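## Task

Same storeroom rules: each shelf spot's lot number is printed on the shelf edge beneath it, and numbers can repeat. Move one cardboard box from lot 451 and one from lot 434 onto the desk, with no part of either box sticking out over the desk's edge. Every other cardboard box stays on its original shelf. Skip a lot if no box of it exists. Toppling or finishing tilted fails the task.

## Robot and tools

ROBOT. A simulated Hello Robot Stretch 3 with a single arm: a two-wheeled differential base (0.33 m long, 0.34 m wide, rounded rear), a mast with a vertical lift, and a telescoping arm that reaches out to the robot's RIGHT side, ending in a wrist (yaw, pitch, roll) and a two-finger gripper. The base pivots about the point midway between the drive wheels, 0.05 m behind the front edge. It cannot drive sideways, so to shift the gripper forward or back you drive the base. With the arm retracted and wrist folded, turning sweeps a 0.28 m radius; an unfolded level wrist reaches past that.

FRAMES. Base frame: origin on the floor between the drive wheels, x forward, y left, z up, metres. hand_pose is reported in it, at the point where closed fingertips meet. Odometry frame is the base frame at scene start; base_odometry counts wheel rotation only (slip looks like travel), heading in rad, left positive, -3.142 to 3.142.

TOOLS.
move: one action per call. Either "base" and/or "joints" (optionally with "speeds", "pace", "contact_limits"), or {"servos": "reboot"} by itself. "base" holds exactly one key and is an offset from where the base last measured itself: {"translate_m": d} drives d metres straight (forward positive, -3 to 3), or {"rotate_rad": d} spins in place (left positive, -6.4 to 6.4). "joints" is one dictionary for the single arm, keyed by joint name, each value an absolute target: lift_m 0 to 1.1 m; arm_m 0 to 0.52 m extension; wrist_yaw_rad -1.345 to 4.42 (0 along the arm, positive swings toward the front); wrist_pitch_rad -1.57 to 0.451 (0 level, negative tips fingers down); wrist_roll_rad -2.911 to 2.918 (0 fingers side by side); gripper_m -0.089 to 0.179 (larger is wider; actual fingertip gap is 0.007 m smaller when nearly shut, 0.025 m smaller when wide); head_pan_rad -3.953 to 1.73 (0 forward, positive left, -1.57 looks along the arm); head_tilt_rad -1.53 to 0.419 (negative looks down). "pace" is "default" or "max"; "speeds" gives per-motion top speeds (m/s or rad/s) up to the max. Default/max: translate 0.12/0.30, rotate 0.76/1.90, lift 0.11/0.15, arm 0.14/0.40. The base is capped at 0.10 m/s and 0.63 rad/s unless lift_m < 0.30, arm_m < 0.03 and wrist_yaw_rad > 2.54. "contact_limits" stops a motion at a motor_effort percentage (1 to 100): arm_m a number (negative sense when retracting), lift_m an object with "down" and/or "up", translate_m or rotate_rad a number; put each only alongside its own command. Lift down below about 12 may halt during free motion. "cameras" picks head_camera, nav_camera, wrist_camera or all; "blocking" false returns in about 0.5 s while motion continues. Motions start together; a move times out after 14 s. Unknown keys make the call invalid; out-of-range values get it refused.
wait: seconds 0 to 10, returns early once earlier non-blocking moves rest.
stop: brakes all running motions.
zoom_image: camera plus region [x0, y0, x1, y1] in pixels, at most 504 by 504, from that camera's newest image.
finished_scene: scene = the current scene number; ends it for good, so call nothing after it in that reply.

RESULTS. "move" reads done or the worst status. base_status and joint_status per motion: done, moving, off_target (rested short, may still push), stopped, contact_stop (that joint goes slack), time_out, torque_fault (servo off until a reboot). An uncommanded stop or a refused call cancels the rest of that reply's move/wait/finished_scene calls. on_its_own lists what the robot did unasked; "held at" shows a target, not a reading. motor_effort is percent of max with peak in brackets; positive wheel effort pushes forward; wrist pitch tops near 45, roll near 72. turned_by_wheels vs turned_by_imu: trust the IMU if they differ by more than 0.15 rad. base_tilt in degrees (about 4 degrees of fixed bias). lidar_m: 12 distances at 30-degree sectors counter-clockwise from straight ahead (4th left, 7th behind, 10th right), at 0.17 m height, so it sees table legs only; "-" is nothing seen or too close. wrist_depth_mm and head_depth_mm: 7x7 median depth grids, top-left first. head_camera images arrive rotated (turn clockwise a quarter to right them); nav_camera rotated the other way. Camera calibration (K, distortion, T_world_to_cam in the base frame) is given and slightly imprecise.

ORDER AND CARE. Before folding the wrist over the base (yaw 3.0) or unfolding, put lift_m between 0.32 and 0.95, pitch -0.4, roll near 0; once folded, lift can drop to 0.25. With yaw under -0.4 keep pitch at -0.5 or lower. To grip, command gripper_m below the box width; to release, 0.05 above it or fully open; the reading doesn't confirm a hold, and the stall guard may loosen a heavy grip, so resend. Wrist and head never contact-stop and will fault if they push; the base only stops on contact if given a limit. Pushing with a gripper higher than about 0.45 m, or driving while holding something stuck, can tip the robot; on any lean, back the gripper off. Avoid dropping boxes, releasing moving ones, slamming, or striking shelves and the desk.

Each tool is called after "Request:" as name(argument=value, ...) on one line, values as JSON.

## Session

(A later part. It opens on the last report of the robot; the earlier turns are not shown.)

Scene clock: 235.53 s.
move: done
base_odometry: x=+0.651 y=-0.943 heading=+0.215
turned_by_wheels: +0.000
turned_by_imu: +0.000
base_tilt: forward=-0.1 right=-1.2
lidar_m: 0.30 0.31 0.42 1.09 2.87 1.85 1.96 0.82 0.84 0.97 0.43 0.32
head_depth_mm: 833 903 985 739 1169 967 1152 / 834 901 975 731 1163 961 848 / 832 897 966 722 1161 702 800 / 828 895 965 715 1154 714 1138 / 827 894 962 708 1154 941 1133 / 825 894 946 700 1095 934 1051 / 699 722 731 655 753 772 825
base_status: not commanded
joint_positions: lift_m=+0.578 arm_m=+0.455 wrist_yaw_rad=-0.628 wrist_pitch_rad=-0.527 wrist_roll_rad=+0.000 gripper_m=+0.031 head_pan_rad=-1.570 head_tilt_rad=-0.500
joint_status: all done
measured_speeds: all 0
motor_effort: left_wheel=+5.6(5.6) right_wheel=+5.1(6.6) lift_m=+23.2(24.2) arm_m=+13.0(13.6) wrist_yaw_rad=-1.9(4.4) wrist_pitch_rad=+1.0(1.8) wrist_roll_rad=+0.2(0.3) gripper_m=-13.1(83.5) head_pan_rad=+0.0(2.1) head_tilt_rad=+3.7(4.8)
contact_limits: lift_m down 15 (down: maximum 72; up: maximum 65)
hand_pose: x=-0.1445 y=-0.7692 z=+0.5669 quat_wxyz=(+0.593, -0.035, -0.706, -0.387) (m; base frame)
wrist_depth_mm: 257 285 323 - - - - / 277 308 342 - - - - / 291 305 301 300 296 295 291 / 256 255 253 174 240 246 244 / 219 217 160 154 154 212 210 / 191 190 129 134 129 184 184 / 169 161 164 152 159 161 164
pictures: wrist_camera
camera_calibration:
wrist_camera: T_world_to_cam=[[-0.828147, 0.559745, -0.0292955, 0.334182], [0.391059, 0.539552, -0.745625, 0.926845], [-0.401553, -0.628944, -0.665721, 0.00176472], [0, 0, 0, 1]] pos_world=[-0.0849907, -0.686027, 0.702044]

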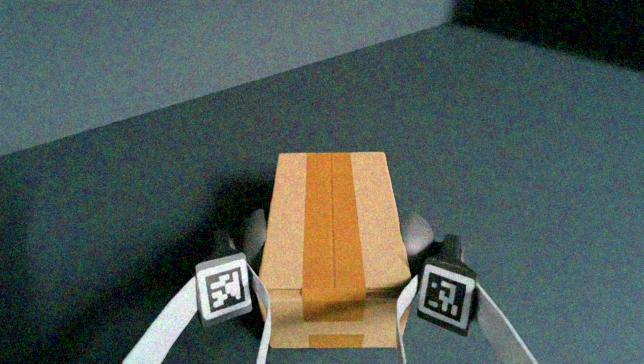

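Request:
move(joints={"lift_m": 0.67}, pace="max")

Request:
move(joints={"arm_m": 0.0}, speeds={"arm_m": 0.25}, cameras=["wrist_camera"])

Request:
move(base={"translate_m": -0.2}, joints={"wrist_yaw_rad": 0.0, "lift_m": 0.85, "head_pan_rad": -1.57, "head_tilt_rad": -0.5})

Request:
move(base={"rotate_rad": -1.122}, pace="max")

Request:
move(base={"translate_m": -1.232})

Request:
move(base={"rotate_rad": -0.4485}, pace="max", cameras=["head_camera", "wrist_camera"])

Scene clock: 263.17 s.
move: done
base_odometry: x=+0.651 y=-0.943 heading=+0.215
turned_by_wheels: +0.000
turned_by_imu: +0.000
base_tilt: forward=-0.3 right=-1.1
lidar_m: 0.30 0.31 0.42 1.09 2.86 1.85 1.96 0.82 0.84 0.97 0.43 0.32
head_depth_mm: 831 902 984 739 1167 964 1156 / 833 898 971 731 1162 929 430 / 828 899 968 722 674 669 1143 / 828 895 966 715 681 893 1140 / 827 891 961 707 1151 941 1136 / 822 889 946 699 1094 936 1041 / 701 720 732 654 754 772 824
base_status: not commanded
joint_positions: lift_m=+0.670 arm_m=+0.455 wrist_yaw_rad=-0.628 wrist_pitch_rad=-0.540 wrist_roll_rad=+0.000 gripper_m=+0.031 head_pan_rad=-1.570 head_tilt_rad=-0.500
joint_status: all done
measured_speeds: all 0
motor_effort: left_wheel=+5.0(5.6) right_wheel=+5.9(6.5) lift_m=+31.2(34.8) arm_m=+12.5(12.9) wrist_yaw_rad=-1.8(3.7) wrist_pitch_rad=+3.3(3.4) wrist_roll_rad=+0.0(0.3) gripper_m=-12.6(13.4) head_pan_rad=+0.3(1.1) head_tilt_rad=+3.0(4.6)
hand_pose: x=-0.1434 y=-0.7677 z=+0.6563 quat_wxyz=(+0.590, -0.031, -0.706, -0.390) (m; base frame)
wrist_depth_mm: 259 289 324 - - 527 - / 278 308 - - - - - / 298 326 - - - - - / 316 360 - 179 - - - / 325 322 155 156 149 321 312 / 292 290 129 136 127 282 281 / 259 101 245 154 243 241 251
pictures: none

Scene clock: 267.07 s.
move: done
base_odometry: x=+0.651 y=-0.943 heading=+0.215
turned_by_wheels: +0.000
turned_by_imu: +0.000
base_tilt: forward=-0.3 right=-1.2
lidar_m: 0.30 0.31 0.42 1.09 2.87 1.84 1.96 0.82 0.84 0.97 0.43 0.32
head_depth_mm: 829 902 986 739 1167 967 1162 / 839 902 971 734 1163 964 1152 / 832 900 966 722 1156 955 1145 / 828 894 962 717 1154 947 1138 / 828 890 962 707 1148 944 1139 / 827 891 948 699 1091 937 1048 / 699 719 733 656 754 774 827
base_status: not commanded
joint_positions: lift_m=+0.670 arm_m=+0.001 wrist_yaw_rad=-0.628 wrist_pitch_rad=-0.540 wrist_roll_rad=+0.000 gripper_m=+0.031 head_pan_rad=-1.570 head_tilt_rad=-0.500
joint_status: all done
measured_speeds: all 0
motor_effort: left_wheel=+5.3(5.7) right_wheel=+6.0(6.8) lift_m=+24.2(32.3) arm_m=-12.4(14.5) wrist_yaw_rad=-2.1(3.7) wrist_pitch_rad=+3.3(3.4) wrist_roll_rad=-0.2(0.3) gripper_m=-12.7(12.9) head_pan_rad=+0.0(1.2) head_tilt_rad=+3.3(4.6)
hand_pose: x=-0.1434 y=-0.3132 z=+0.6563 quat_wxyz=(+0.590, -0.031, -0.706, -0.390) (m; base frame)
wrist_depth_mm: - - - - - 581 - / - - - - - - - / - - - - - - - / - - - 179 752 - - / - - 153 156 149 966 963 / - - 129 136 127 858 869 / - 101 127 154 744 753 773
pictures: wrist_camera
camera_calibration:
wrist_camera: T_world_to_cam=[[-0.827908, 0.560075, -0.0297439, 0.0829109], [0.396684, 0.547241, -0.737, 0.744517], [-0.396498, -0.621967, -0.675238, 0.357617], [0, 0, 0, 1]] pos_world=[-0.0849009, -0.231441, 0.792652]

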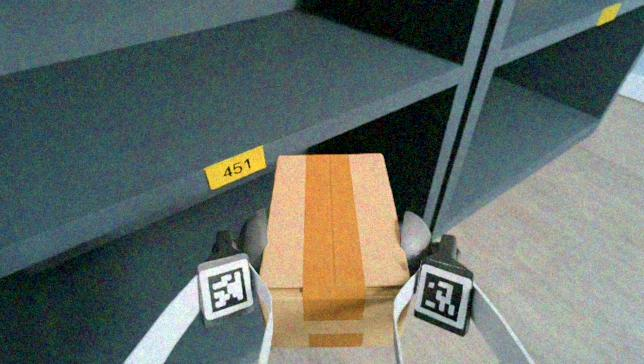

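Scene clock: 270.20 s.
move: done
base_odometry: x=+0.455 y=-0.985 heading=+0.215
turned_by_wheels: +0.000
turned_by_imu: +0.000
base_tilt: forward=-0.3 right=-1.0
lidar_m: 0.50 0.51 0.69 1.82 2.25 1.68 1.76 1.45 0.70 1.01 0.71 0.52
head_depth_mm: 829 904 972 740 1023 937 905 / 833 906 979 731 1168 962 1145 / 834 899 967 725 1165 954 809 / 830 899 969 714 1162 946 302 / 828 896 960 706 1158 943 834 / 829 896 960 699 1150 935 1128 / 826 893 957 693 1142 932 1122
base_status: done
joint_positions: lift_m=+0.850 arm_m=+0.001 wrist_yaw_rad=-0.003 wrist_pitch_rad=-0.540 wrist_roll_rad=+0.000 gripper_m=+0.031 head_pan_rad=-1.570 head_tilt_rad=-0.500
joint_status: all done
measured_speeds: all 0
motor_effort: left_wheel=-8.7(11.8) right_wheel=-2.7(12.2) lift_m=+30.0(35.1) arm_m=-8.9(13.0) wrist_yaw_rad=+2.1(5.8) wrist_pitch_rad=+3.3(3.4) wrist_roll_rad=-0.1(0.3) gripper_m=-12.8(12.9) head_pan_rad=-0.7(0.7) head_tilt_rad=+2.7(4.3)
hand_pose: x=-0.0222 y=-0.3529 z=+0.8362 quat_wxyz=(+0.681, +0.188, -0.681, -0.190) (m; base frame)
wrist_depth_mm: - - - - - 700 - / - - - - - 788 - / - - - - - 753 - / - - - 179 - - - / - - 153 156 147 - 519 / - - 129 136 126 - 568 / - 101 - 148 142 120 -
pictures: none

Scene clock: 272.93 s.
move: done
base_odometry: x=+0.455 y=-0.985 heading=-0.907
turned_by_wheels: -1.122
turned_by_imu: -1.105
base_tilt: forward=-0.2 right=-1.0
lidar_m: 0.71 0.53 0.50 0.51 0.66 1.49 1.87 1.69 1.77 1.45 0.69 1.01
head_depth_mm: 1433 1527 1638 1775 1904 1627 1324 / 1510 1605 1732 1882 1966 1628 1321 / 1558 1691 1816 1973 2071 1619 1219 / 1196 1316 1424 1574 1790 1608 301 / 1227 1380 1388 1619 1413 1531 1260 / 1018 1432 1200 1614 1217 1432 1250 / 1049 1290 1182 1416 1202 973 1014
base_status: done
joint_positions: lift_m=+0.850 arm_m=+0.001 wrist_yaw_rad=-0.002 wrist_pitch_rad=-0.540 wrist_roll_rad=+0.000 gripper_m=+0.031 head_pan_rad=-1.570 head_tilt_rad=-0.500
joint_status: not commanded
measured_speeds: all 0
motor_effort: left_wheel=+7.2(12.2) right_wheel=-8.7(13.8) lift_m=+25.8(30.2) arm_m=-10.7(10.8) wrist_yaw_rad=+1.3(3.0) wrist_pitch_rad=+3.3(3.4) wrist_roll_rad=-0.1(0.3) gripper_m=-12.3(13.1) head_pan_rad=-0.4(1.1) head_tilt_rad=+3.2(4.4)
hand_pose: x=-0.0221 y=-0.3529 z=+0.8362 quat_wxyz=(+0.681, +0.188, -0.681, -0.190) (m; base frame)
wrist_depth_mm: 405 - - - - - - / - - - - - - - / - - - - - - - / - - - 178 - - - / - 610 156 157 153 - - / - - 130 136 127 - - / - 101 931 154 914 923 930
pictures: none

Scene clock: 286.37 s.
move: done
base_odometry: x=-0.304 y=-0.015 heading=-0.906
turned_by_wheels: +0.000
turned_by_imu: +0.000
base_tilt: forward=-0.4 right=-1.3
lidar_m: 1.59 1.08 1.02 1.04 1.34 2.60 1.41 0.72 0.82 1.29 1.64 1.67
head_depth_mm: 1022 1088 1167 1229 953 732 644 / 1062 1130 1222 1304 948 729 1162 / 1105 1188 1279 1384 1496 724 641 / 1136 1225 1327 1454 1621 1586 302 / 1191 1287 1407 1546 1726 1596 1267 / 1251 1357 1494 1661 1800 1576 1292 / 1318 1444 1599 1764 1920 1569 1287
base_status: done
joint_positions: lift_m=+0.850 arm_m=+0.001 wrist_yaw_rad=-0.002 wrist_pitch_rad=-0.540 wrist_roll_rad=+0.000 gripper_m=+0.031 head_pan_rad=-1.570 head_tilt_rad=-0.500
joint_status: not commanded
measured_speeds: all 0
motor_effort: left_wheel=-1.2(10.4) right_wheel=-11.8(15.1) lift_m=+24.7(26.0) arm_m=-2.5(13.2) wrist_yaw_rad=+1.2(3.2) wrist_pitch_rad=+3.3(3.4) wrist_roll_rad=+0.1(0.6) gripper_m=-12.4(13.0) head_pan_rad=-1.7(2.1) head_tilt_rad=+2.4(3.9)
hand_pose: x=-0.0221 y=-0.3529 z=+0.8362 quat_wxyz=(+0.681, +0.188, -0.681, -0.190) (m; base frame)
wrist_depth_mm: - - - - - - - / - - - - - - - / - - - - - - - / - - - 179 - - - / - - 156 156 147 - - / - - 130 136 127 - - / 973 110 923 154 877 913 944
pictures: none

Scene clock: 288.03 s.
move: done
base_odometry: x=-0.304 y=-0.015 heading=-1.354
turned_by_wheels: -0.448
turned_by_imu: -0.441
base_tilt: forward=-0.3 right=-1.1
lidar_m: 1.67 1.45 1.06 1.02 1.05 1.44 2.60 1.41 0.73 0.82 1.31 1.76
head_depth_mm: 1047 1133 1234 1306 957 732 1237 / 1049 1135 1230 1305 952 730 1282 / 1044 1126 1229 1285 943 723 645 / 1046 1129 1226 1296 932 717 301 / 1046 1125 1227 1294 928 714 1199 / 1038 1126 1229 1348 1002 709 1262 / 1042 1127 1220 1349 1490 1536 1263
base_status: done
joint_positions: lift_m=+0.850 arm_m=+0.001 wrist_yaw_rad=-0.002 wrist_pitch_rad=-0.540 wrist_roll_rad=+0.000 gripper_m=+0.031 head_pan_rad=-1.570 head_tilt_rad=-0.500
joint_status: not commanded
measured_speeds: all 0
motor_effort: left_wheel=+7.6(11.9) right_wheel=-9.3(14.3) lift_m=+25.0(25.3) arm_m=-2.7(3.1) wrist_yaw_rad=+1.3(3.0) wrist_pitch_rad=+3.3(3.4) wrist_roll_rad=-0.2(0.3) gripper_m=-12.6(13.0) head_pan_rad=-1.4(2.4) head_tilt_rad=+1.1(2.9)
hand_pose: x=-0.0220 y=-0.3529 z=+0.8362 quat_wxyz=(+0.681, +0.188, -0.681, -0.190) (m; base frame)
wrist_depth_mm: - - - - - - - / - - - - - - - / - - - - - - - / - - - 178 - - - / - - 154 156 147 - - / - - 130 136 127 - - / 973 110 925 154 923 913 947
pictures: head_camera (sideways), wrist_camera
camera_calibration:
head_camera: T_world_to_cam=[[-0.0466656, 0.432197, -0.900571, 1.18763], [0.997508, -0.0275946, -0.0649318, 0.0780427], [-0.0529142, -0.901357, -0.429832, 0.515317], [0, 0, 0, 1]] pos_world=[0.00484104, -0.0466531, 1.29612]
wrist_camera: T_world_to_cam=[[-0.999082, -0.0308528, -0.0297123, -0.00144804], [0.00104057, 0.675981, -0.736918, 0.887325], [0.0428209, -0.736273, -0.675328, 0.472079], [0, 0, 0, 1]] pos_world=[-0.0225849, -0.252281, 0.972652]

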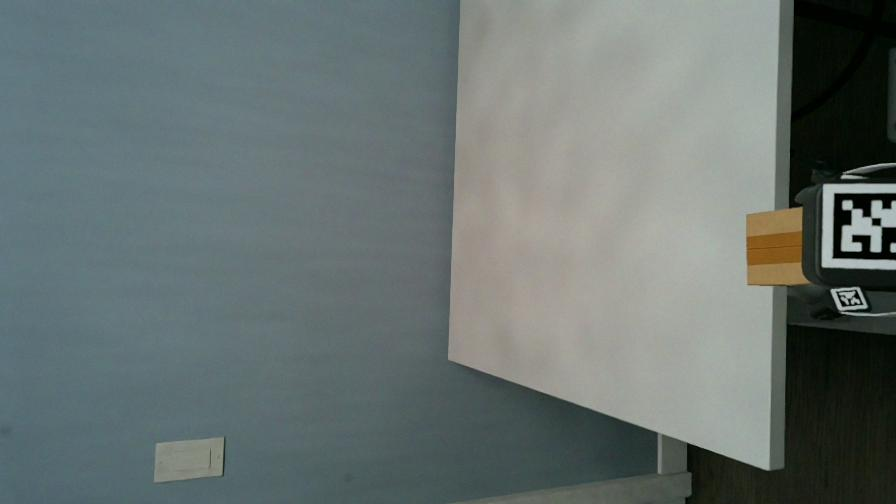

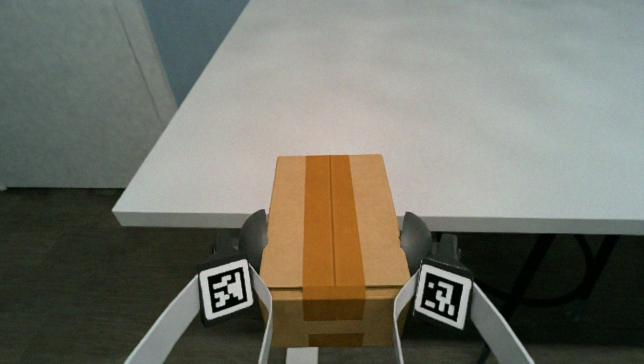

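Request:
move(joints={"arm_m": 0.24, "lift_m": 0.8}, speeds={"arm_m": 0.2})

Request:
move(joints={"lift_m": 0.763}, speeds={"lift_m": 0.03}, contact_limits={"lift_m": {"down": 13}}, cameras=["wrist_camera"])

Scene clock: 304.27 s.
move: done
base_odometry: x=-0.304 y=-0.015 heading=-1.354
turned_by_wheels: +0.000
turned_by_imu: +0.000
base_tilt: forward=-0.4 right=-1.2
lidar_m: 1.66 1.46 1.06 1.02 1.06 1.44 2.60 1.42 0.72 0.82 1.31 1.76
head_depth_mm: 1047 1137 1235 1305 959 710 296 / 1042 1130 1235 1295 951 372 645 / 1042 1130 1227 1300 460 415 1282 / 1039 1125 1232 1289 933 436 1272 / 1040 1127 1225 1288 926 714 1231 / 1038 1133 1220 1347 961 710 1261 / 1038 1124 1222 1340 1481 1551 1262
base_status: not commanded
joint_positions: lift_m=+0.800 arm_m=+0.240 wrist_yaw_rad=-0.002 wrist_pitch_rad=-0.541 wrist_roll_rad=+0.000 gripper_m=+0.031 head_pan_rad=-1.570 head_tilt_rad=-0.500
joint_status: all done
measured_speeds: all 0
motor_effort: left_wheel=+7.3(7.9) right_wheel=-9.7(10.0) lift_m=+30.4(35.0) arm_m=+12.9(15.5) wrist_yaw_rad=+1.9(3.1) wrist_pitch_rad=+3.4(3.5) wrist_roll_rad=-0.2(0.3) gripper_m=-12.2(12.8) head_pan_rad=-2.5(2.7) head_tilt_rad=+1.4(2.9)
hand_pose: x=-0.0220 y=-0.5922 z=+0.7861 quat_wxyz=(+0.681, +0.188, -0.681, -0.190) (m; base frame)
wrist_depth_mm: 749 - - - - - - / - - - - - - - / - 869 - - - - - / - - - 178 - - - / - - 153 156 147 - - / - - 130 137 127 - - / - 101 - 147 142 106 -
pictures: none

Scene clock: 305.93 s.
move: done
base_odometry: x=-0.304 y=-0.015 heading=-1.354
turned_by_wheels: +0.000
turned_by_imu: +0.000
base_tilt: forward=-0.4 right=-1.2
lidar_m: 1.66 1.45 1.06 1.02 1.06 1.44 2.61 1.41 0.72 0.82 1.31 1.75
head_depth_mm: 1047 1137 1234 1294 956 732 346 / 1043 1133 1230 1300 949 394 336 / 1041 1119 1227 1297 937 431 1247 / 1038 1126 1227 1294 932 452 1265 / 1040 1124 1226 1294 927 714 1235 / 1039 1127 1224 1351 1002 712 1268 / 1039 1131 1223 1341 1490 1534 1256
base_status: not commanded
joint_positions: lift_m=+0.763 arm_m=+0.240 wrist_yaw_rad=-0.002 wrist_pitch_rad=-0.516 wrist_roll_rad=+0.000 gripper_m=+0.031 head_pan_rad=-1.570 head_tilt_rad=-0.500
joint_status: all done
measured_speeds: all 0
motor_effort: left_wheel=+7.3(7.9) right_wheel=-8.9(9.9) lift_m=+20.3(30.2) arm_m=+12.9(13.8) wrist_yaw_rad=+1.8(2.9) wrist_pitch_rad=-1.2(3.6) wrist_roll_rad=-0.2(0.3) gripper_m=-12.9(13.3) head_pan_rad=-2.5(3.0) head_tilt_rad=+1.8(3.1)
contact_limits: lift_m down 13 (down: maximum 72; up: maximum 65)
hand_pose: x=-0.0221 y=-0.5959 z=+0.7542 quat_wxyz=(+0.684, +0.180, -0.683, -0.182) (m; base frame)
wrist_depth_mm: 749 - - - - - - / - - - - - - - / - - - - - - - / - - - 178 - - - / - - 153 156 147 - - / - - 129 136 127 - - / - 101 - 148 143 106 -
pictures: wrist_camera
camera_calibration:
wrist_camera: T_world_to_cam=[[-0.999082, -0.0315547, -0.0289637, -0.0123669], [0.00103795, 0.658178, -0.752861, 0.992523], [0.0428196, -0.752201, -0.657542, 0.214834], [0, 0, 0, 1]] pos_world=[-0.0225849, -0.492049, 0.888137]

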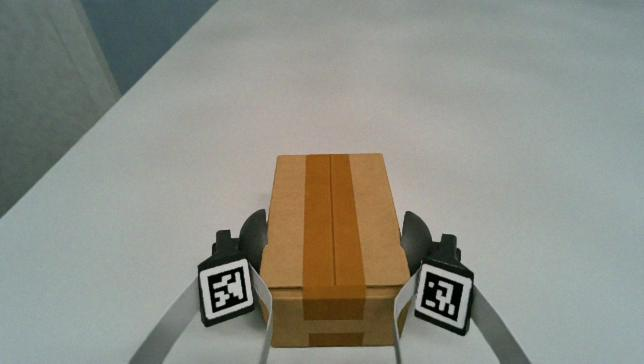

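Request:
move(joints={"gripper_m": 0.179})

Request:
move(joints={"arm_m": 0.0}, speeds={"arm_m": 0.25}, cameras=["wrist_camera"])

Request:
move(joints={"wrist_pitch_rad": -0.4, "gripper_m": 0.04, "head_pan_rad": -3.0, "head_tilt_rad": -0.3})

Request:
move(joints={"wrist_yaw_rad": 3.0}, pace="max")

Request:
move(base={"rotate_rad": -0.307}, joints={"lift_m": 0.28}, pace="max")

Request:
move(base={"translate_m": -2.15}, pace="max", cameras=["nav_camera"])

Scene clock: 335.70 s.
move: done
base_odometry: x=-0.304 y=-0.015 heading=-1.354
turned_by_wheels: +0.000
turned_by_imu: +0.000
base_tilt: forward=-0.4 right=-1.3
lidar_m: 1.67 1.46 1.06 1.02 1.06 1.44 2.60 1.41 0.72 0.82 1.31 1.76
head_depth_mm: 1048 1128 1245 1294 957 731 345 / 1041 1134 1232 1294 949 394 336 / 1043 1130 1228 1299 944 431 1248 / 1048 1126 1225 1297 930 454 1243 / 1040 1126 1225 1291 927 691 1238 / 1039 1129 1229 1338 957 710 1261 / 1039 1121 1222 1347 1485 1546 1253
base_status: not commanded
joint_positions: lift_m=+0.763 arm_m=+0.240 wrist_yaw_rad=-0.002 wrist_pitch_rad=-0.531 wrist_roll_rad=+0.000 gripper_m=+0.179 head_pan_rad=-1.570 head_tilt_rad=-0.500
joint_status: all done
measured_speeds: all 0
motor_effort: left_wheel=+7.4(7.9) right_wheel=-9.4(10.0) lift_m=+27.0(27.8) arm_m=+12.4(13.1) wrist_yaw_rad=+1.6(2.8) wrist_pitch_rad=+1.6(1.7) wrist_roll_rad=+0.1(0.3) gripper_m=+0.8(84.4) head_pan_rad=-3.2(3.6) head_tilt_rad=+2.1(2.2)
contact_limits: lift_m down 13 (down: maximum 72; up: maximum 65)
hand_pose: x=-0.0220 y=-0.5938 z=+0.7512 quat_wxyz=(+0.682, +0.185, -0.682, -0.187) (m; base frame)
wrist_depth_mm: 745 - - - - - - / - - - - - - - / - - - - - - - / - - - 170 - - - / - 142 - 151 146 - - / - 126 - 135 134 - - / - - - 152 - - 105
pictures: none

Scene clock: 338.60 s.
move: done
base_odometry: x=-0.304 y=-0.015 heading=-1.354
turned_by_wheels: +0.000
turned_by_imu: +0.000
base_tilt: forward=-0.3 right=-1.3
lidar_m: 1.67 1.45 1.06 1.02 1.06 1.44 2.60 1.41 0.73 0.82 1.31 1.76
head_depth_mm: 1045 1134 1228 1299 955 733 1228 / 1050 1135 1229 1295 953 728 1287 / 1047 1132 1228 1290 945 725 1276 / 1040 1125 1233 1291 933 699 1269 / 1039 1122 1231 1293 927 716 1232 / 1043 1122 1222 1341 966 710 1267 / 1040 1122 1225 1347 1494 1535 1251
base_status: not commanded
joint_positions: lift_m=+0.763 arm_m=+0.001 wrist_yaw_rad=-0.002 wrist_pitch_rad=-0.531 wrist_roll_rad=+0.000 gripper_m=+0.179 head_pan_rad=-1.570 head_tilt_rad=-0.500
joint_status: all done
measured_speeds: all 0
motor_effort: left_wheel=+6.9(8.1) right_wheel=-9.5(10.3) lift_m=+26.6(27.7) arm_m=-12.8(14.3) wrist_yaw_rad=+2.2(3.2) wrist_pitch_rad=+1.7(1.8) wrist_roll_rad=-0.1(0.3) gripper_m=+0.4(1.3) head_pan_rad=-2.7(3.7) head_tilt_rad=+1.5(2.2)
contact_limits: lift_m down 13 (down: maximum 72; up: maximum 65)
hand_pose: x=-0.0220 y=-0.3542 z=+0.7511 quat_wxyz=(+0.682, +0.185, -0.682, -0.187) (m; base frame)
wrist_depth_mm: - - - 321 - - - / - - - 326 - - - / - - - - - - - / - - - - - - - / - - - - - - - / 123 916 - 943 979 964 961 / 852 872 870 893 882 847 105
pictures: wrist_camera
camera_calibration:
wrist_camera: T_world_to_cam=[[-0.999082, -0.0311161, -0.0294364, -0.00432329], [0.00103878, 0.669425, -0.742879, 0.827629], [0.0428209, -0.742228, -0.668778, 0.40648], [0, 0, 0, 1]] pos_world=[-0.0225849, -0.252469, 0.886546]

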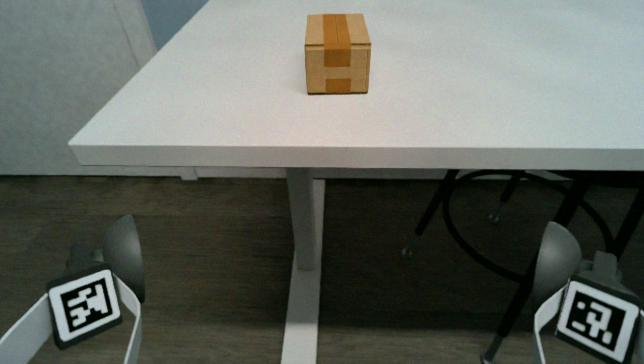

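Scene clock: 340.77 s.
move: done
base_odometry: x=-0.304 y=-0.015 heading=-1.354
turned_by_wheels: +0.000
turned_by_imu: +0.000
base_tilt: forward=-0.4 right=-1.1
lidar_m: 1.67 1.45 1.06 1.02 1.06 1.44 2.61 1.41 0.72 0.82 1.31 1.76
head_depth_mm: 2217 2314 2401 2523 2651 2061 1566 / 2221 2344 2438 2548 2661 2040 1561 / 2248 2357 2459 2613 2657 2037 1559 / 2279 2397 2504 2646 2724 2022 1550 / 2330 2436 2518 2660 2733 2000 1536 / 2366 2415 2562 2684 2694 1978 1535 / 2369 2488 2586 2694 1372 1906 1479
base_status: not commanded
joint_positions: lift_m=+0.763 arm_m=+0.001 wrist_yaw_rad=-0.002 wrist_pitch_rad=-0.421 wrist_roll_rad=+0.000 gripper_m=+0.040 head_pan_rad=-3.008 head_tilt_rad=-0.297
joint_status: all done
measured_speeds: translate_m=+0.000 rotate_rad=+0.000 lift_m=+0.000 arm_m=+0.000 wrist_yaw_rad=+0.000 wrist_pitch_rad=+0.000 wrist_roll_rad=+0.000 head_pan_rad=+0.024 head_tilt_rad=+0.000
motor_effort: left_wheel=+7.2(7.9) right_wheel=-9.2(10.0) lift_m=+27.0(27.6) arm_m=-10.0(13.2) wrist_yaw_rad=+1.4(3.1) wrist_pitch_rad=+3.4(4.5) wrist_roll_rad=+0.0(0.3) gripper_m=+0.1(84.9) head_pan_rad=+3.2(6.0) head_tilt_rad=+1.3(7.4)
contact_limits: lift_m down 13 (down: maximum 72; up: maximum 65)
hand_pose: x=-0.0221 y=-0.3696 z=+0.7750 quat_wxyz=(+0.692, +0.147, -0.691, -0.149) (m; base frame)
wrist_depth_mm: - 932 - - - - - / - - - 348 - - - / - - - 341 - - - / - - - - - - - / - - - 761 155 - - / - - 125 - 129 - - / 970 958 900 928 911 929 934
pictures: none

Scene clock: 342.60 s.
move: done
base_odometry: x=-0.304 y=-0.015 heading=-1.355
turned_by_wheels: +0.000
turned_by_imu: +0.000
base_tilt: forward=-0.2 right=-1.1
lidar_m: 1.67 1.45 1.06 1.02 1.06 1.44 2.60 1.41 0.72 0.82 1.31 1.76
head_depth_mm: 2209 2292 2401 2531 2612 2045 1565 / 2240 2344 2439 2579 2649 2034 1559 / 2276 2355 2465 2606 2682 2021 1557 / 2291 2400 2517 2597 2731 2009 1555 / 2332 2424 2549 2688 2726 2028 1539 / 2354 2488 2580 2722 2693 1998 1523 / 2379 2451 2577 2693 1301 1912 1482
base_status: not commanded
joint_positions: lift_m=+0.763 arm_m=+0.001 wrist_yaw_rad=+2.997 wrist_pitch_rad=-0.420 wrist_roll_rad=+0.000 gripper_m=+0.040 head_pan_rad=-3.000 head_tilt_rad=-0.297
joint_status: all done
measured_speeds: all 0
motor_effort: left_wheel=+7.2(7.6) right_wheel=-9.1(10.2) lift_m=+26.9(27.5) arm_m=-8.3(10.3) wrist_yaw_rad=+1.4(6.4) wrist_pitch_rad=+3.3(3.5) wrist_roll_rad=+0.0(0.3) gripper_m=+0.4(0.9) head_pan_rad=+3.5(3.9) head_tilt_rad=-3.0(3.5)
contact_limits: lift_m down 13 (down: maximum 72; up: maximum 65)
hand_pose: x=+0.0111 y=+0.0762 z=+0.7751 quat_wxyz=(+0.198, +0.700, +0.097, +0.679) (m; base frame)
wrist_depth_mm: - 137 162 - - - - / - 148 - - - - - / - 161 - - - - - / - 186 - - - - - / - - 203 - - - - / - - 127 - 129 - - / 951 991 263 934 907 912 924
pictures: none

Scene clock: 346.60 s.
move: done
base_odometry: x=-0.304 y=-0.015 heading=-1.661
turned_by_wheels: -0.307
turned_by_imu: -0.301
base_tilt: forward=-0.4 right=-1.2
lidar_m: 1.86 1.67 1.21 1.02 1.02 1.15 2.61 2.61 0.73 0.72 0.82 1.41
head_depth_mm: 2437 2545 2695 2818 2766 1861 1575 / 2407 2487 2653 2816 2846 2046 1561 / 2332 2460 2597 2738 2793 2010 1558 / 2314 2380 2532 2686 2733 1991 1541 / 2257 2379 2444 2603 2712 1995 1542 / 2225 2338 2425 2555 2649 1980 1517 / 2188 2280 2394 2469 2578 1977 1518
base_status: done
joint_positions: lift_m=+0.280 arm_m=+0.001 wrist_yaw_rad=+2.997 wrist_pitch_rad=-0.419 wrist_roll_rad=+0.000 gripper_m=+0.040 head_pan_rad=-3.000 head_tilt_rad=-0.300
joint_status: all done
measured_speeds: all 0
motor_effort: left_wheel=+7.6(12.0) right_wheel=-9.0(13.1) lift_m=+24.7(26.2) arm_m=-5.2(8.5) wrist_yaw_rad=+2.0(3.7) wrist_pitch_rad=+3.0(3.2) wrist_roll_rad=+0.0(0.3) gripper_m=+0.4(1.0) head_pan_rad=+3.6(4.2) head_tilt_rad=-3.4(4.1)
hand_pose: x=+0.0111 y=+0.0764 z=+0.2925 quat_wxyz=(+0.197, +0.700, +0.097, +0.680) (m; base frame)
wrist_depth_mm: - 137 980 - - - - / - 148 - - - - - / 879 162 857 906 890 889 886 / 726 186 652 712 697 692 693 / 602 578 203 563 559 576 573 / 516 507 127 299 129 495 488 / 279 279 257 269 420 432 427
pictures: none

Scene clock: 355.20 s.
move: done
base_odometry: x=-0.111 y=+2.126 heading=-1.661
turned_by_wheels: +0.000
turned_by_imu: -0.002
base_tilt: forward=-0.3 right=-1.1
lidar_m: 3.51 0.83 0.58 0.83 1.26 0.68 0.58 0.58 0.65 1.07 1.91 1.68
head_depth_mm: 518 544 574 607 644 684 730 / 508 534 562 592 628 669 710 / 499 523 549 580 613 651 692 / 487 512 537 566 598 636 673 / 479 502 528 554 585 618 657 / 470 492 516 543 572 605 641 / 462 483 506 531 560 591 624
base_status: done
joint_positions: lift_m=+0.280 arm_m=+0.001 wrist_yaw_rad=+2.997 wrist_pitch_rad=-0.419 wrist_roll_rad=+0.000 gripper_m=+0.040 head_pan_rad=-3.000 head_tilt_rad=-0.301
joint_status: not commanded
measured_speeds: all 0
motor_effort: left_wheel=-0.1(11.7) right_wheel=-10.2(16.6) lift_m=+29.0(30.0) arm_m=+0.6(5.4) wrist_yaw_rad=+1.4(3.8) wrist_pitch_rad=+3.0(3.1) wrist_roll_rad=-0.1(0.5) gripper_m=+0.1(1.0) head_pan_rad=+2.1(3.7) head_tilt_rad=+3.9(4.6)
hand_pose: x=+0.0110 y=+0.0765 z=+0.2925 quat_wxyz=(+0.197, +0.700, +0.097, +0.680) (m; base frame)
wrist_depth_mm: - 137 - - - 533 - / - 148 - - - 586 - / 915 162 865 889 835 650 778 / 738 186 660 709 700 678 686 / 599 577 202 563 565 578 575 / 513 506 127 300 129 493 490 / 279 278 257 268 419 432 430
pictures: nav_camera (sideways)
camera_calibration:
nav_camera: T_world_to_cam=[[-0.266141, -0.0552289, 0.962351, -1.20789], [-0.155504, 0.987741, 0.0136808, 0.033285], [-0.951308, -0.146008, -0.271467, 0.312333], [0, 0, 0, 1]] pos_world=[-0.019167, -0.0539838, 1.24674]

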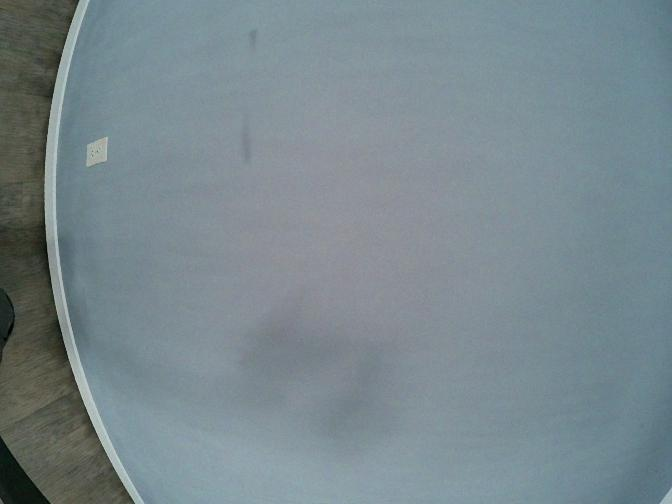

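Request:
move(base={"rotate_rad": -1.264}, joints={"head_pan_rad": -3.14, "head_tilt_rad": -0.3}, pace="max")

Request:
move(base={"translate_m": -0.8}, pace="max", cameras=["nav_camera"])

Scene clock: 366.00 s.
move: done
base_odometry: x=-0.111 y=+2.126 heading=-2.925
turned_by_wheels: -1.264
turned_by_imu: -1.239
base_tilt: forward=-0.4 right=-1.3
lidar_m: 1.91 1.68 2.34 1.40 0.58 0.64 1.84 0.80 0.59 0.57 0.60 0.83
head_depth_mm: 1597 1675 1750 1854 1933 2008 1556 / 1600 1696 1755 1850 1935 2009 1561 / 1612 1673 1746 1842 1953 2013 1547 / 1610 1670 1753 1843 1953 2022 1536 / 1605 1661 1741 1834 1940 1999 1532 / 1608 1676 1740 1838 1958 1993 1516 / 1570 1634 1651 1689 1719 1758 1517
base_status: done
joint_positions: lift_m=+0.280 arm_m=+0.001 wrist_yaw_rad=+2.997 wrist_pitch_rad=-0.419 wrist_roll_rad=+0.000 gripper_m=+0.040 head_pan_rad=-3.140 head_tilt_rad=-0.300
joint_status: all done
measured_speeds: all 0
motor_effort: left_wheel=+4.7(14.8) right_wheel=-8.8(14.6) lift_m=+27.6(31.1) arm_m=-3.0(3.3) wrist_yaw_rad=+1.7(3.3) wrist_pitch_rad=+3.0(3.1) wrist_roll_rad=+0.1(0.3) gripper_m=+0.1(0.8) head_pan_rad=-3.1(4.0) head_tilt_rad=+5.2(7.6)
hand_pose: x=+0.0110 y=+0.0764 z=+0.2925 quat_wxyz=(+0.197, +0.700, +0.097, +0.680) (m; base frame)
wrist_depth_mm: - 137 - - - - - / 499 147 - - - - - / - 162 839 889 879 881 854 / - 179 648 699 692 688 683 / 580 577 204 568 566 576 574 / 510 504 127 299 129 493 492 / 279 279 256 268 423 433 432
pictures: none

Scene clock: 370.00 s.
move: done
base_odometry: x=+0.670 y=+2.298 heading=-2.924
turned_by_wheels: +0.000
turned_by_imu: -0.001
base_tilt: forward=-0.3 right=-1.1
lidar_m: 2.29 2.40 0.47 0.45 1.46 1.08 1.05 0.79 0.58 0.56 0.59 0.81
head_depth_mm: 902 944 988 1036 1094 1160 1228 / 901 939 983 1036 1091 1163 1225 / 898 944 987 1034 1097 1152 1225 / 901 940 983 1036 1090 1155 1225 / 897 942 986 1038 1090 1152 1230 / 899 941 983 1038 1093 1155 1225 / 896 939 984 1036 1091 1155 1220
base_status: done
joint_positions: lift_m=+0.280 arm_m=+0.001 wrist_yaw_rad=+2.997 wrist_pitch_rad=-0.419 wrist_roll_rad=+0.000 gripper_m=+0.040 head_pan_rad=-3.140 head_tilt_rad=-0.300
joint_status: not commanded
measured_speeds: all 0
motor_effort: left_wheel=-2.1(10.7) right_wheel=-5.7(18.0) lift_m=+28.4(28.4) arm_m=-12.4(13.3) wrist_yaw_rad=+1.6(3.1) wrist_pitch_rad=+3.0(3.1) wrist_roll_rad=-0.2(0.3) gripper_m=+0.4(0.9) head_pan_rad=-2.5(3.7) head_tilt_rad=+3.9(5.5)
hand_pose: x=+0.0110 y=+0.0765 z=+0.2925 quat_wxyz=(+0.197, +0.700, +0.097, +0.680) (m; base frame)
wrist_depth_mm: - 137 - - - - - / - 148 - - - - - / 933 162 848 - - - 861 / 725 186 656 - - 643 682 / 599 572 203 565 556 572 569 / 511 504 127 299 129 492 491 / 281 279 258 267 418 432 425
pictures: nav_camera (sideways)
camera_calibration:
nav_camera: T_world_to_cam=[[-0.269845, -0.0174359, 0.962746, -1.20843], [-0.0157757, 0.999782, 0.0136849, 0.0324708], [-0.962774, -0.0114952, -0.270062, 0.310626], [0, 0, 0, 1]] pos_world=[-0.0265132, -0.049963, 1.24685]

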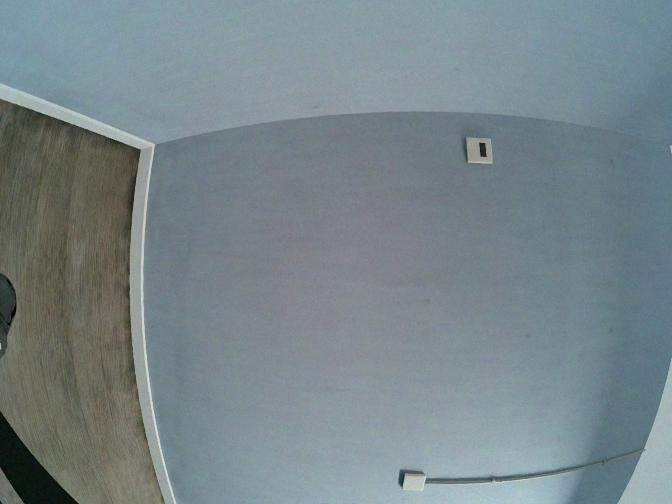

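Request:
move(base={"translate_m": -0.49}, pace="max")

Request:
move(base={"rotate_rad": 1.571}, joints={"head_pan_rad": -1.3, "head_tilt_rad": -0.5}, pace="max")

Request:
move(base={"translate_m": 0.75}, pace="max")

Request:
move(cameras=["head_camera", "nav_camera"])

Scene clock: 394.67 s.
move: done
base_odometry: x=+1.149 y=+2.404 heading=-2.924
turned_by_wheels: +0.000
turned_by_imu: +0.000
base_tilt: forward=-0.2 right=-1.2
lidar_m: 2.27 0.64 0.65 2.08 0.78 0.58 0.56 0.58 0.58 0.56 0.58 0.81
head_depth_mm: 468 490 513 538 569 601 637 / 466 489 512 539 569 602 639 / 468 489 513 539 568 601 636 / 467 489 512 539 568 599 638 / 466 489 512 538 569 600 638 / 467 488 513 538 568 601 635 / 467 489 512 538 568 600 636
base_status: done
joint_positions: lift_m=+0.280 arm_m=+0.001 wrist_yaw_rad=+2.997 wrist_pitch_rad=-0.419 wrist_roll_rad=+0.000 gripper_m=+0.040 head_pan_rad=-3.140 head_tilt_rad=-0.300
joint_status: not commanded
measured_speeds: all 0
motor_effort: left_wheel=+0.1(14.1) right_wheel=-10.1(14.2) lift_m=+24.7(31.3) arm_m=-11.4(12.3) wrist_yaw_rad=+2.0(3.0) wrist_pitch_rad=+2.9(3.1) wrist_roll_rad=-0.1(0.3) gripper_m=+0.8(0.9) head_pan_rad=-2.2(3.1) head_tilt_rad=+2.6(3.7)
hand_pose: x=+0.0110 y=+0.0765 z=+0.2925 quat_wxyz=(+0.197, +0.700, +0.097, +0.680) (m; base frame)
wrist_depth_mm: - 137 - - - - - / - 148 - - - - - / 762 162 858 904 884 809 - / 704 187 651 704 699 686 658 / 599 572 202 568 557 580 573 / 506 506 127 299 129 495 491 / 281 280 257 267 425 433 429
pictures: none

Scene clock: 396.83 s.
move: done
base_odometry: x=+1.149 y=+2.404 heading=-1.354
turned_by_wheels: +1.571
turned_by_imu: +1.539
base_tilt: forward=-0.4 right=-1.3
lidar_m: 2.22 0.80 0.58 0.56 0.58 0.58 0.56 0.58 0.79 2.11 0.66 0.64
head_depth_mm: 2553 2741 2960 3029 2134 1624 1327 / 2623 2818 3027 3031 2095 1619 1320 / 2681 2904 3138 2994 2089 1618 1303 / 2734 2953 3169 2891 2076 1603 1312 / 2855 3048 3360 2885 2064 1605 1303 / 2811 3002 935 1005 1072 1166 1222 / 689 723 760 803 844 899 960
base_status: done
joint_positions: lift_m=+0.280 arm_m=+0.001 wrist_yaw_rad=+2.997 wrist_pitch_rad=-0.419 wrist_roll_rad=+0.000 gripper_m=+0.040 head_pan_rad=-1.292 head_tilt_rad=-0.500
joint_status: all done
measured_speeds: translate_m=+0.000 rotate_rad=+0.000 lift_m=+0.000 arm_m=+0.000 wrist_yaw_rad=+0.000 wrist_pitch_rad=+0.000 wrist_roll_rad=+0.000 head_pan_rad=-0.024 head_tilt_rad=+0.000
motor_effort: left_wheel=-6.7(15.1) right_wheel=+8.4(14.5) lift_m=+27.1(27.5) arm_m=-12.5(13.6) wrist_yaw_rad=+1.5(3.3) wrist_pitch_rad=+2.9(3.2) wrist_roll_rad=+0.1(0.3) gripper_m=+0.1(0.8) head_pan_rad=-2.7(6.5) head_tilt_rad=-4.3(8.7)
hand_pose: x=+0.0110 y=+0.0765 z=+0.2925 quat_wxyz=(+0.197, +0.700, +0.097, +0.680) (m; base frame)
wrist_depth_mm: 512 137 530 548 - - - / - 148 - - - - - / - 161 170 - - - - / - 182 189 674 674 693 698 / 603 573 203 568 557 576 576 / 510 508 127 299 129 492 492 / 279 280 257 268 424 431 427
pictures: none

Scene clock: 400.67 s.
move: done
base_odometry: x=+1.310 y=+1.672 heading=-1.354
turned_by_wheels: +0.000
turned_by_imu: +0.001
base_tilt: forward=-0.3 right=-1.1
lidar_m: 2.23 0.81 0.58 0.56 0.58 0.79 1.30 1.35 0.51 0.90 0.83 0.74
head_depth_mm: 701 754 812 737 512 962 785 / 721 773 837 731 510 961 779 / 735 791 864 722 527 955 775 / 756 814 881 640 547 948 774 / 775 838 913 706 567 943 768 / 798 860 932 699 1072 937 783 / 818 886 943 689 1041 932 804
base_status: done
joint_positions: lift_m=+0.280 arm_m=+0.001 wrist_yaw_rad=+2.998 wrist_pitch_rad=-0.419 wrist_roll_rad=+0.000 gripper_m=+0.040 head_pan_rad=-1.300 head_tilt_rad=-0.500
joint_status: not commanded
measured_speeds: all 0
motor_effort: left_wheel=-3.0(8.6) right_wheel=+7.1(17.4) lift_m=+30.2(30.9) arm_m=-10.6(13.2) wrist_yaw_rad=+0.7(3.0) wrist_pitch_rad=+3.0(3.1) wrist_roll_rad=-0.1(0.4) gripper_m=+0.1(1.0) head_pan_rad=-3.7(3.8) head_tilt_rad=-3.4(5.0)
hand_pose: x=+0.0110 y=+0.0765 z=+0.2925 quat_wxyz=(+0.197, +0.700, +0.097, +0.680) (m; base frame)
wrist_depth_mm: 518 137 536 - - - - / - 147 - - - - - / - 161 170 - - - - / - 182 189 682 673 692 688 / 602 573 203 568 560 578 575 / 508 509 127 300 129 491 489 / 280 278 257 268 421 432 427
pictures: none

Scene clock: 400.67 s.
base_odometry: x=+1.310 y=+1.672 heading=-1.354
turned_by_wheels: +0.000
turned_by_imu: +0.000
base_tilt: forward=-0.3 right=-1.1
lidar_m: 2.23 0.81 0.58 0.56 0.58 0.79 1.30 1.35 0.51 0.90 0.83 0.74
head_depth_mm: 701 754 812 737 512 962 785 / 721 773 837 731 510 961 779 / 735 791 864 722 527 955 775 / 756 814 881 640 547 948 774 / 775 838 913 706 567 943 768 / 798 860 932 699 1072 937 783 / 818 886 943 689 1041 932 804
base_status: done
joint_positions: lift_m=+0.280 arm_m=+0.001 wrist_yaw_rad=+2.998 wrist_pitch_rad=-0.419 wrist_roll_rad=+0.000 gripper_m=+0.040 head_pan_rad=-1.300 head_tilt_rad=-0.500
joint_status: not commanded
measured_speeds: all 0
motor_effort: left_wheel=-3.0(8.6) right_wheel=+7.1(17.4) lift_m=+30.2(30.9) arm_m=-10.6(13.2) wrist_yaw_rad=+0.7(3.0) wrist_pitch_rad=+3.0(3.1) wrist_roll_rad=-0.1(0.4) gripper_m=+0.1(1.0) head_pan_rad=-3.7(3.8) head_tilt_rad=-3.4(5.0)
hand_pose: x=+0.0110 y=+0.0765 z=+0.2925 quat_wxyz=(+0.197, +0.700, +0.097, +0.680) (m; base frame)
wrist_depth_mm: 518 137 536 - - - - / - 147 - - - - - / - 161 170 - - - - / - 182 189 682 673 692 688 / 602 573 203 568 560 578 575 / 508 509 127 300 129 491 489 / 280 278 257 268 421 432 427
pictures: head_camera (sideways), nav_camera (sideways)
camera_calibration:
head_camera: T_world_to_cam=[[-0.160252, 0.404339, -0.90046, 1.18818], [0.968743, 0.23943, -0.0648913, 0.0782305], [0.189359, -0.882713, -0.43007, 0.514174], [0, 0, 0, 1]] pos_world=[0.0172591, -0.045289, 1.29611]
nav_camera: T_world_to_cam=[[0.138415, -0.435012, 0.889722, -1.11556], [-0.958872, -0.283646, 0.01049, 0.0423876], [0.247803, -0.854582, -0.456381, 0.545719], [0, 0, 0, 1]] pos_world=[0.0598247, -0.0068991, 1.24115]

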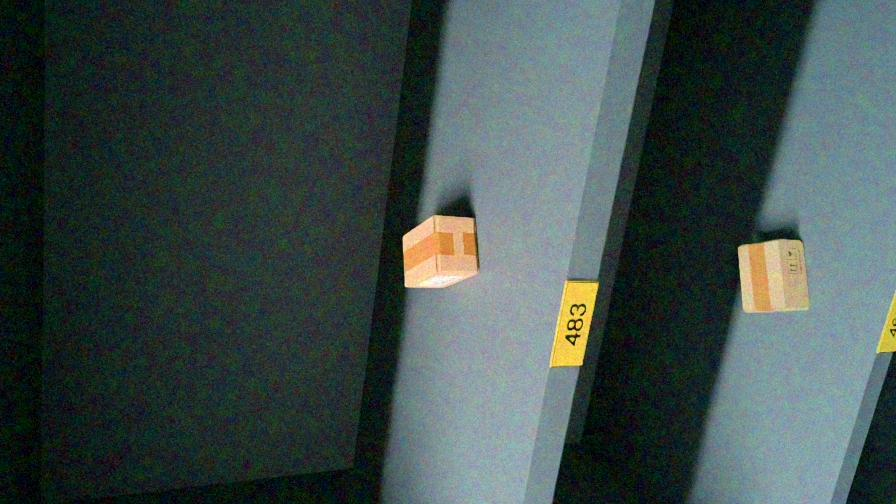

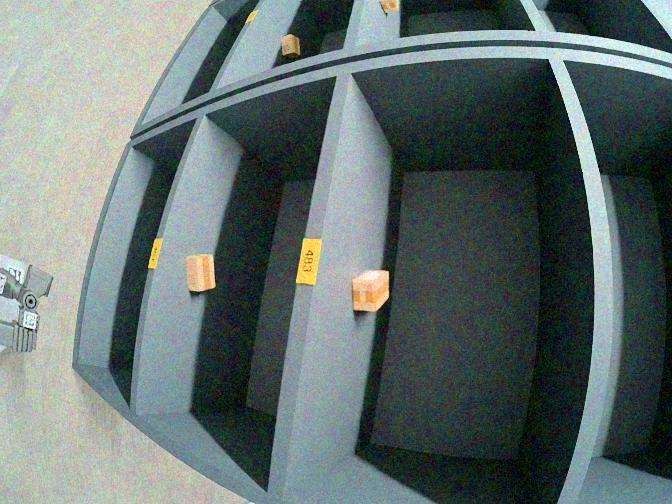

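Request:
zoom_image(camera="nav_camera", region=[135, 225, 180, 285])

Request:
move(base={"translate_m": 0.25}, joints={"head_pan_rad": -1.3, "head_tilt_rad": -0.65}, pace="max")

Request:
move(cameras=["head_camera", "nav_camera"])

Scaled by 8.400 from the camera's 672x504 image, which has a finer 792x594 frame.

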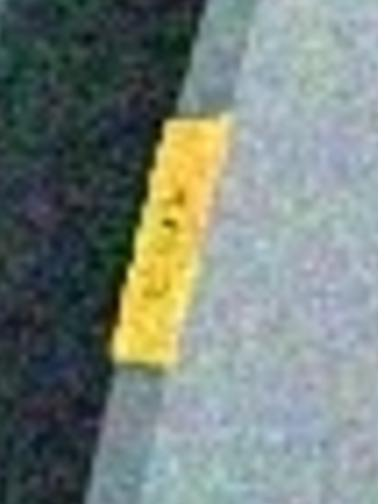

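Scene clock: 408.63 s.
move: done
base_odometry: x=+1.364 y=+1.427 heading=-1.354
turned_by_wheels: +0.000
turned_by_imu: +0.000
base_tilt: forward=-0.4 right=-1.2
lidar_m: 2.24 0.81 0.59 0.56 0.58 0.80 1.55 0.67 0.70 0.89 0.56 0.62
head_depth_mm: 697 764 795 550 985 850 765 / 716 785 787 545 1006 805 1065 / 733 809 774 540 1037 839 1084 / 751 833 768 556 1027 833 1100 / 751 830 754 577 1017 830 1122 / 616 662 676 576 858 845 1074 / 509 539 574 584 695 816 1103
base_status: done
joint_positions: lift_m=+0.280 arm_m=+0.001 wrist_yaw_rad=+2.998 wrist_pitch_rad=-0.419 wrist_roll_rad=+0.000 gripper_m=+0.040 head_pan_rad=-1.300 head_tilt_rad=-0.654
joint_status: all done
measured_speeds: all 0
motor_effort: left_wheel=-2.0(13.3) right_wheel=+8.2(14.0) lift_m=+27.2(28.7) arm_m=-7.7(9.5) wrist_yaw_rad=+2.8(2.9) wrist_pitch_rad=+3.0(3.0) wrist_roll_rad=+0.1(0.3) gripper_m=+0.3(0.9) head_pan_rad=-2.9(4.0) head_tilt_rad=-0.5(9.4)
hand_pose: x=+0.0110 y=+0.0765 z=+0.2925 quat_wxyz=(+0.197, +0.700, +0.097, +0.680) (m; base frame)
wrist_depth_mm: 519 137 539 - - - - / - 147 - - - - - / - 162 171 - - - - / - 182 189 676 667 692 691 / 596 575 203 573 559 582 574 / 508 503 127 300 129 501 485 / 280 279 257 267 421 432 429
pictures: none

Scene clock: 408.63 s.
base_odometry: x=+1.364 y=+1.427 heading=-1.354
turned_by_wheels: +0.000
turned_by_imu: +0.000
base_tilt: forward=-0.4 right=-1.2
lidar_m: 2.24 0.81 0.59 0.56 0.58 0.80 1.55 0.67 0.70 0.89 0.56 0.62
head_depth_mm: 697 764 795 550 985 850 765 / 716 785 787 545 1006 805 1065 / 733 809 774 540 1037 839 1084 / 751 833 768 556 1027 833 1100 / 751 830 754 577 1017 830 1122 / 616 662 676 576 858 845 1074 / 509 539 574 584 695 816 1103
base_status: done
joint_positions: lift_m=+0.280 arm_m=+0.001 wrist_yaw_rad=+2.998 wrist_pitch_rad=-0.419 wrist_roll_rad=+0.000 gripper_m=+0.040 head_pan_rad=-1.300 head_tilt_rad=-0.654
joint_status: all done
measured_speeds: all 0
motor_effort: left_wheel=-2.0(13.3) right_wheel=+8.2(14.0) lift_m=+27.2(28.7) arm_m=-7.7(9.5) wrist_yaw_rad=+2.8(2.9) wrist_pitch_rad=+3.0(3.0) wrist_roll_rad=+0.1(0.3) gripper_m=+0.3(0.9) head_pan_rad=-2.9(4.0) head_tilt_rad=-0.5(9.4)
hand_pose: x=+0.0110 y=+0.0765 z=+0.2925 quat_wxyz=(+0.197, +0.700, +0.097, +0.680) (m; base frame)
wrist_depth_mm: 519 137 539 - - - - / - 147 - - - - - / - 162 171 - - - - / - 182 189 676 667 692 691 / 596 575 203 573 559 582 574 / 508 503 127 300 129 501 485 / 280 279 257 267 421 432 429
pictures: head_camera (sideways), nav_camera (sideways)
camera_calibration:
head_camera: T_world_to_cam=[[-0.195704, 0.532247, -0.823658, 1.08825], [0.96604, 0.249136, -0.068543, 0.0829589], [0.168721, -0.809101, -0.562929, 0.687183], [0, 0, 0, 1]] pos_world=[0.0168917, -0.0438873, 1.28887]
nav_camera: T_world_to_cam=[[0.173345, -0.56108, 0.809408, -1.01105], [-0.958558, -0.284789, 0.0078717, 0.0457894], [0.226094, -0.777229, -0.587194, 0.715958], [0, 0, 0, 1]] pos_world=[0.0572781, 0.00222385, 1.2384]

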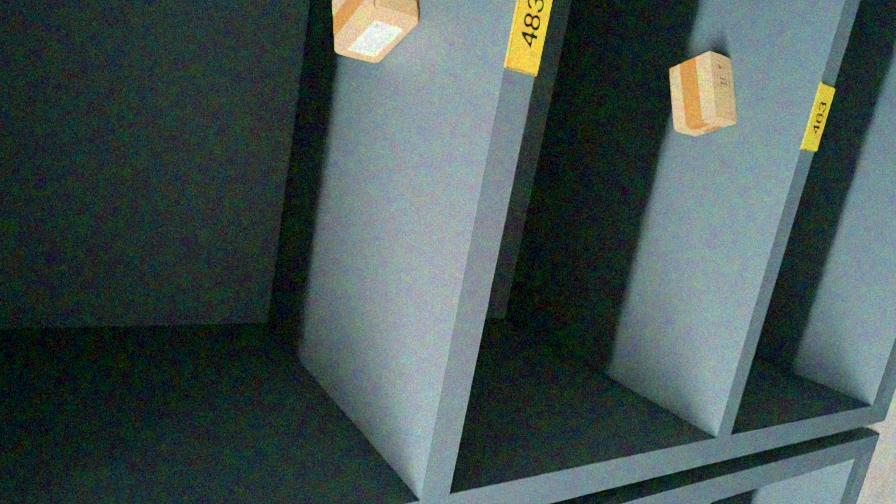

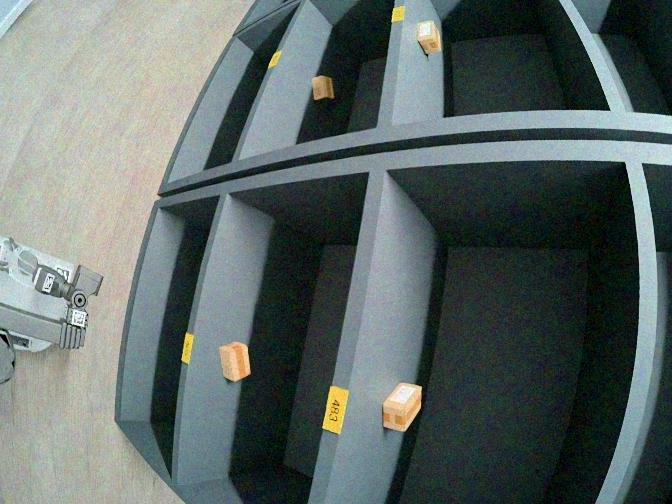

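Request:
move(base={"translate_m": 0.78}, joints={"head_pan_rad": -1.4, "head_tilt_rad": -0.6}, pace="max")

Request:
move(cameras=["head_camera", "nav_camera"])

Scene clock: 424.77 s.
move: done
base_odometry: x=+1.532 y=+0.666 heading=-1.354
turned_by_wheels: +0.000
turned_by_imu: +0.000
base_tilt: forward=-0.2 right=-1.1
lidar_m: 2.26 0.81 0.59 0.57 0.59 0.80 2.19 1.27 0.55 0.89 0.71 0.67
head_depth_mm: 697 761 815 605 505 887 754 / 705 774 829 599 997 881 754 / 717 784 835 592 1014 875 765 / 730 797 845 561 1012 869 782 / 741 815 862 562 1037 866 1073 / 752 827 864 575 1039 862 1073 / 765 845 847 570 1032 855 1096
base_status: done
joint_positions: lift_m=+0.280 arm_m=+0.001 wrist_yaw_rad=+2.998 wrist_pitch_rad=-0.419 wrist_roll_rad=+0.000 gripper_m=+0.040 head_pan_rad=-1.403 head_tilt_rad=-0.598
joint_status: all done
measured_speeds: all 0
motor_effort: left_wheel=+1.4(10.3) right_wheel=+3.5(16.7) lift_m=+23.7(26.0) arm_m=-4.7(6.9) wrist_yaw_rad=+1.4(3.3) wrist_pitch_rad=+3.0(3.1) wrist_roll_rad=-0.1(0.4) gripper_m=+0.3(1.1) head_pan_rad=+3.1(5.1) head_tilt_rad=-1.0(6.6)
hand_pose: x=+0.0110 y=+0.0765 z=+0.2925 quat_wxyz=(+0.197, +0.700, +0.097, +0.680) (m; base frame)
wrist_depth_mm: 529 137 539 - - - - / - 147 - - - - - / - 161 171 - - - - / - 182 190 675 677 693 695 / 602 574 203 565 554 577 572 / 512 506 127 300 129 495 496 / 281 280 256 269 425 434 430
pictures: none

Scene clock: 424.77 s.
base_odometry: x=+1.532 y=+0.666 heading=-1.354
turned_by_wheels: +0.000
turned_by_imu: +0.000
base_tilt: forward=-0.2 right=-1.1
lidar_m: 2.26 0.81 0.59 0.57 0.59 0.80 2.19 1.27 0.55 0.89 0.71 0.67
head_depth_mm: 697 761 815 605 505 887 754 / 705 774 829 599 997 881 754 / 717 784 835 592 1014 875 765 / 730 797 845 561 1012 869 782 / 741 815 862 562 1037 866 1073 / 752 827 864 575 1039 862 1073 / 765 845 847 570 1032 855 1096
base_status: done
joint_positions: lift_m=+0.280 arm_m=+0.001 wrist_yaw_rad=+2.998 wrist_pitch_rad=-0.419 wrist_roll_rad=+0.000 gripper_m=+0.040 head_pan_rad=-1.403 head_tilt_rad=-0.598
joint_status: all done
measured_speeds: all 0
motor_effort: left_wheel=+1.4(10.3) right_wheel=+3.5(16.7) lift_m=+23.7(26.0) arm_m=-4.7(6.9) wrist_yaw_rad=+1.4(3.3) wrist_pitch_rad=+3.0(3.1) wrist_roll_rad=-0.1(0.4) gripper_m=+0.3(1.1) head_pan_rad=+3.1(5.1) head_tilt_rad=-1.0(6.6)
hand_pose: x=+0.0110 y=+0.0765 z=+0.2925 quat_wxyz=(+0.197, +0.700, +0.097, +0.680) (m; base frame)
wrist_depth_mm: 529 137 539 - - - - / - 147 - - - - - / - 161 171 - - - - / - 182 190 675 677 693 695 / 602 574 203 565 554 577 572 / 512 506 127 300 129 495 496 / 281 280 256 269 425 434 430
pictures: head_camera (sideways), nav_camera (sideways)
camera_calibration:
head_camera: T_world_to_cam=[[-0.13237, 0.503526, -0.85378, 1.12713], [0.987098, 0.145249, -0.0673772, 0.0813001], [0.0900847, -0.851683, -0.516256, 0.626849], [0, 0, 0, 1]] pos_world=[0.0124771, -0.0454705, 1.29141]
nav_camera: T_world_to_cam=[[0.107368, -0.530631, 0.840775, -1.05157], [-0.982743, -0.184764, 0.00888927, 0.0445911], [0.150628, -0.82722, -0.541312, 0.656776], [0, 0, 0, 1]] pos_world=[0.0577986, -0.00646191, 1.23926]

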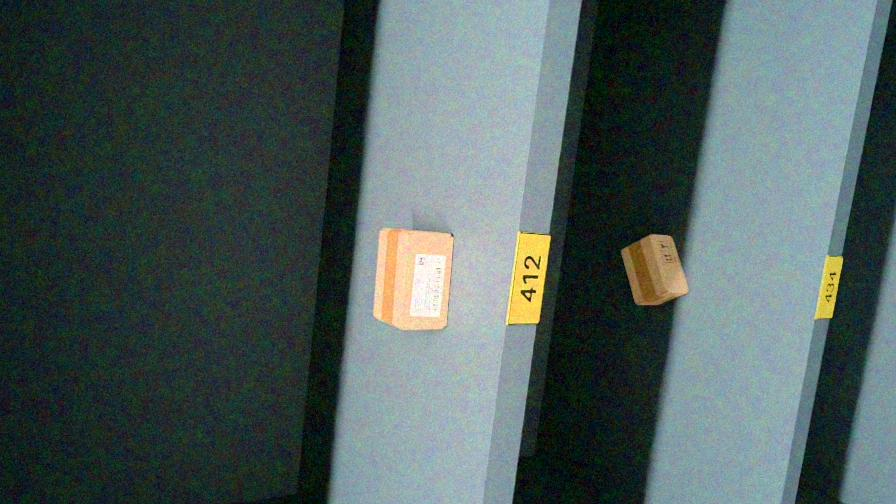

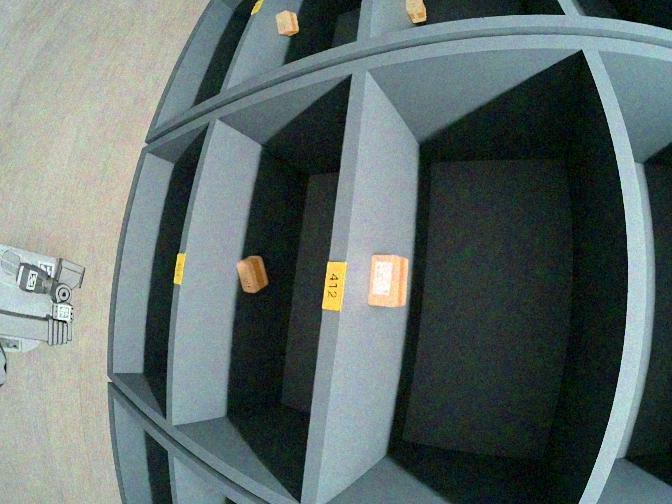

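Request:
zoom_image(camera="head_camera", region=[805, 245, 855, 330])

Scaled by 5.929 from the camera's 896x504 image, which has a finer 1280x720 frame.

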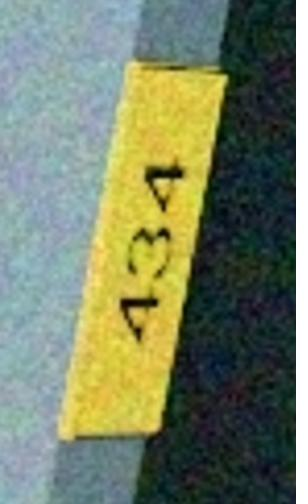

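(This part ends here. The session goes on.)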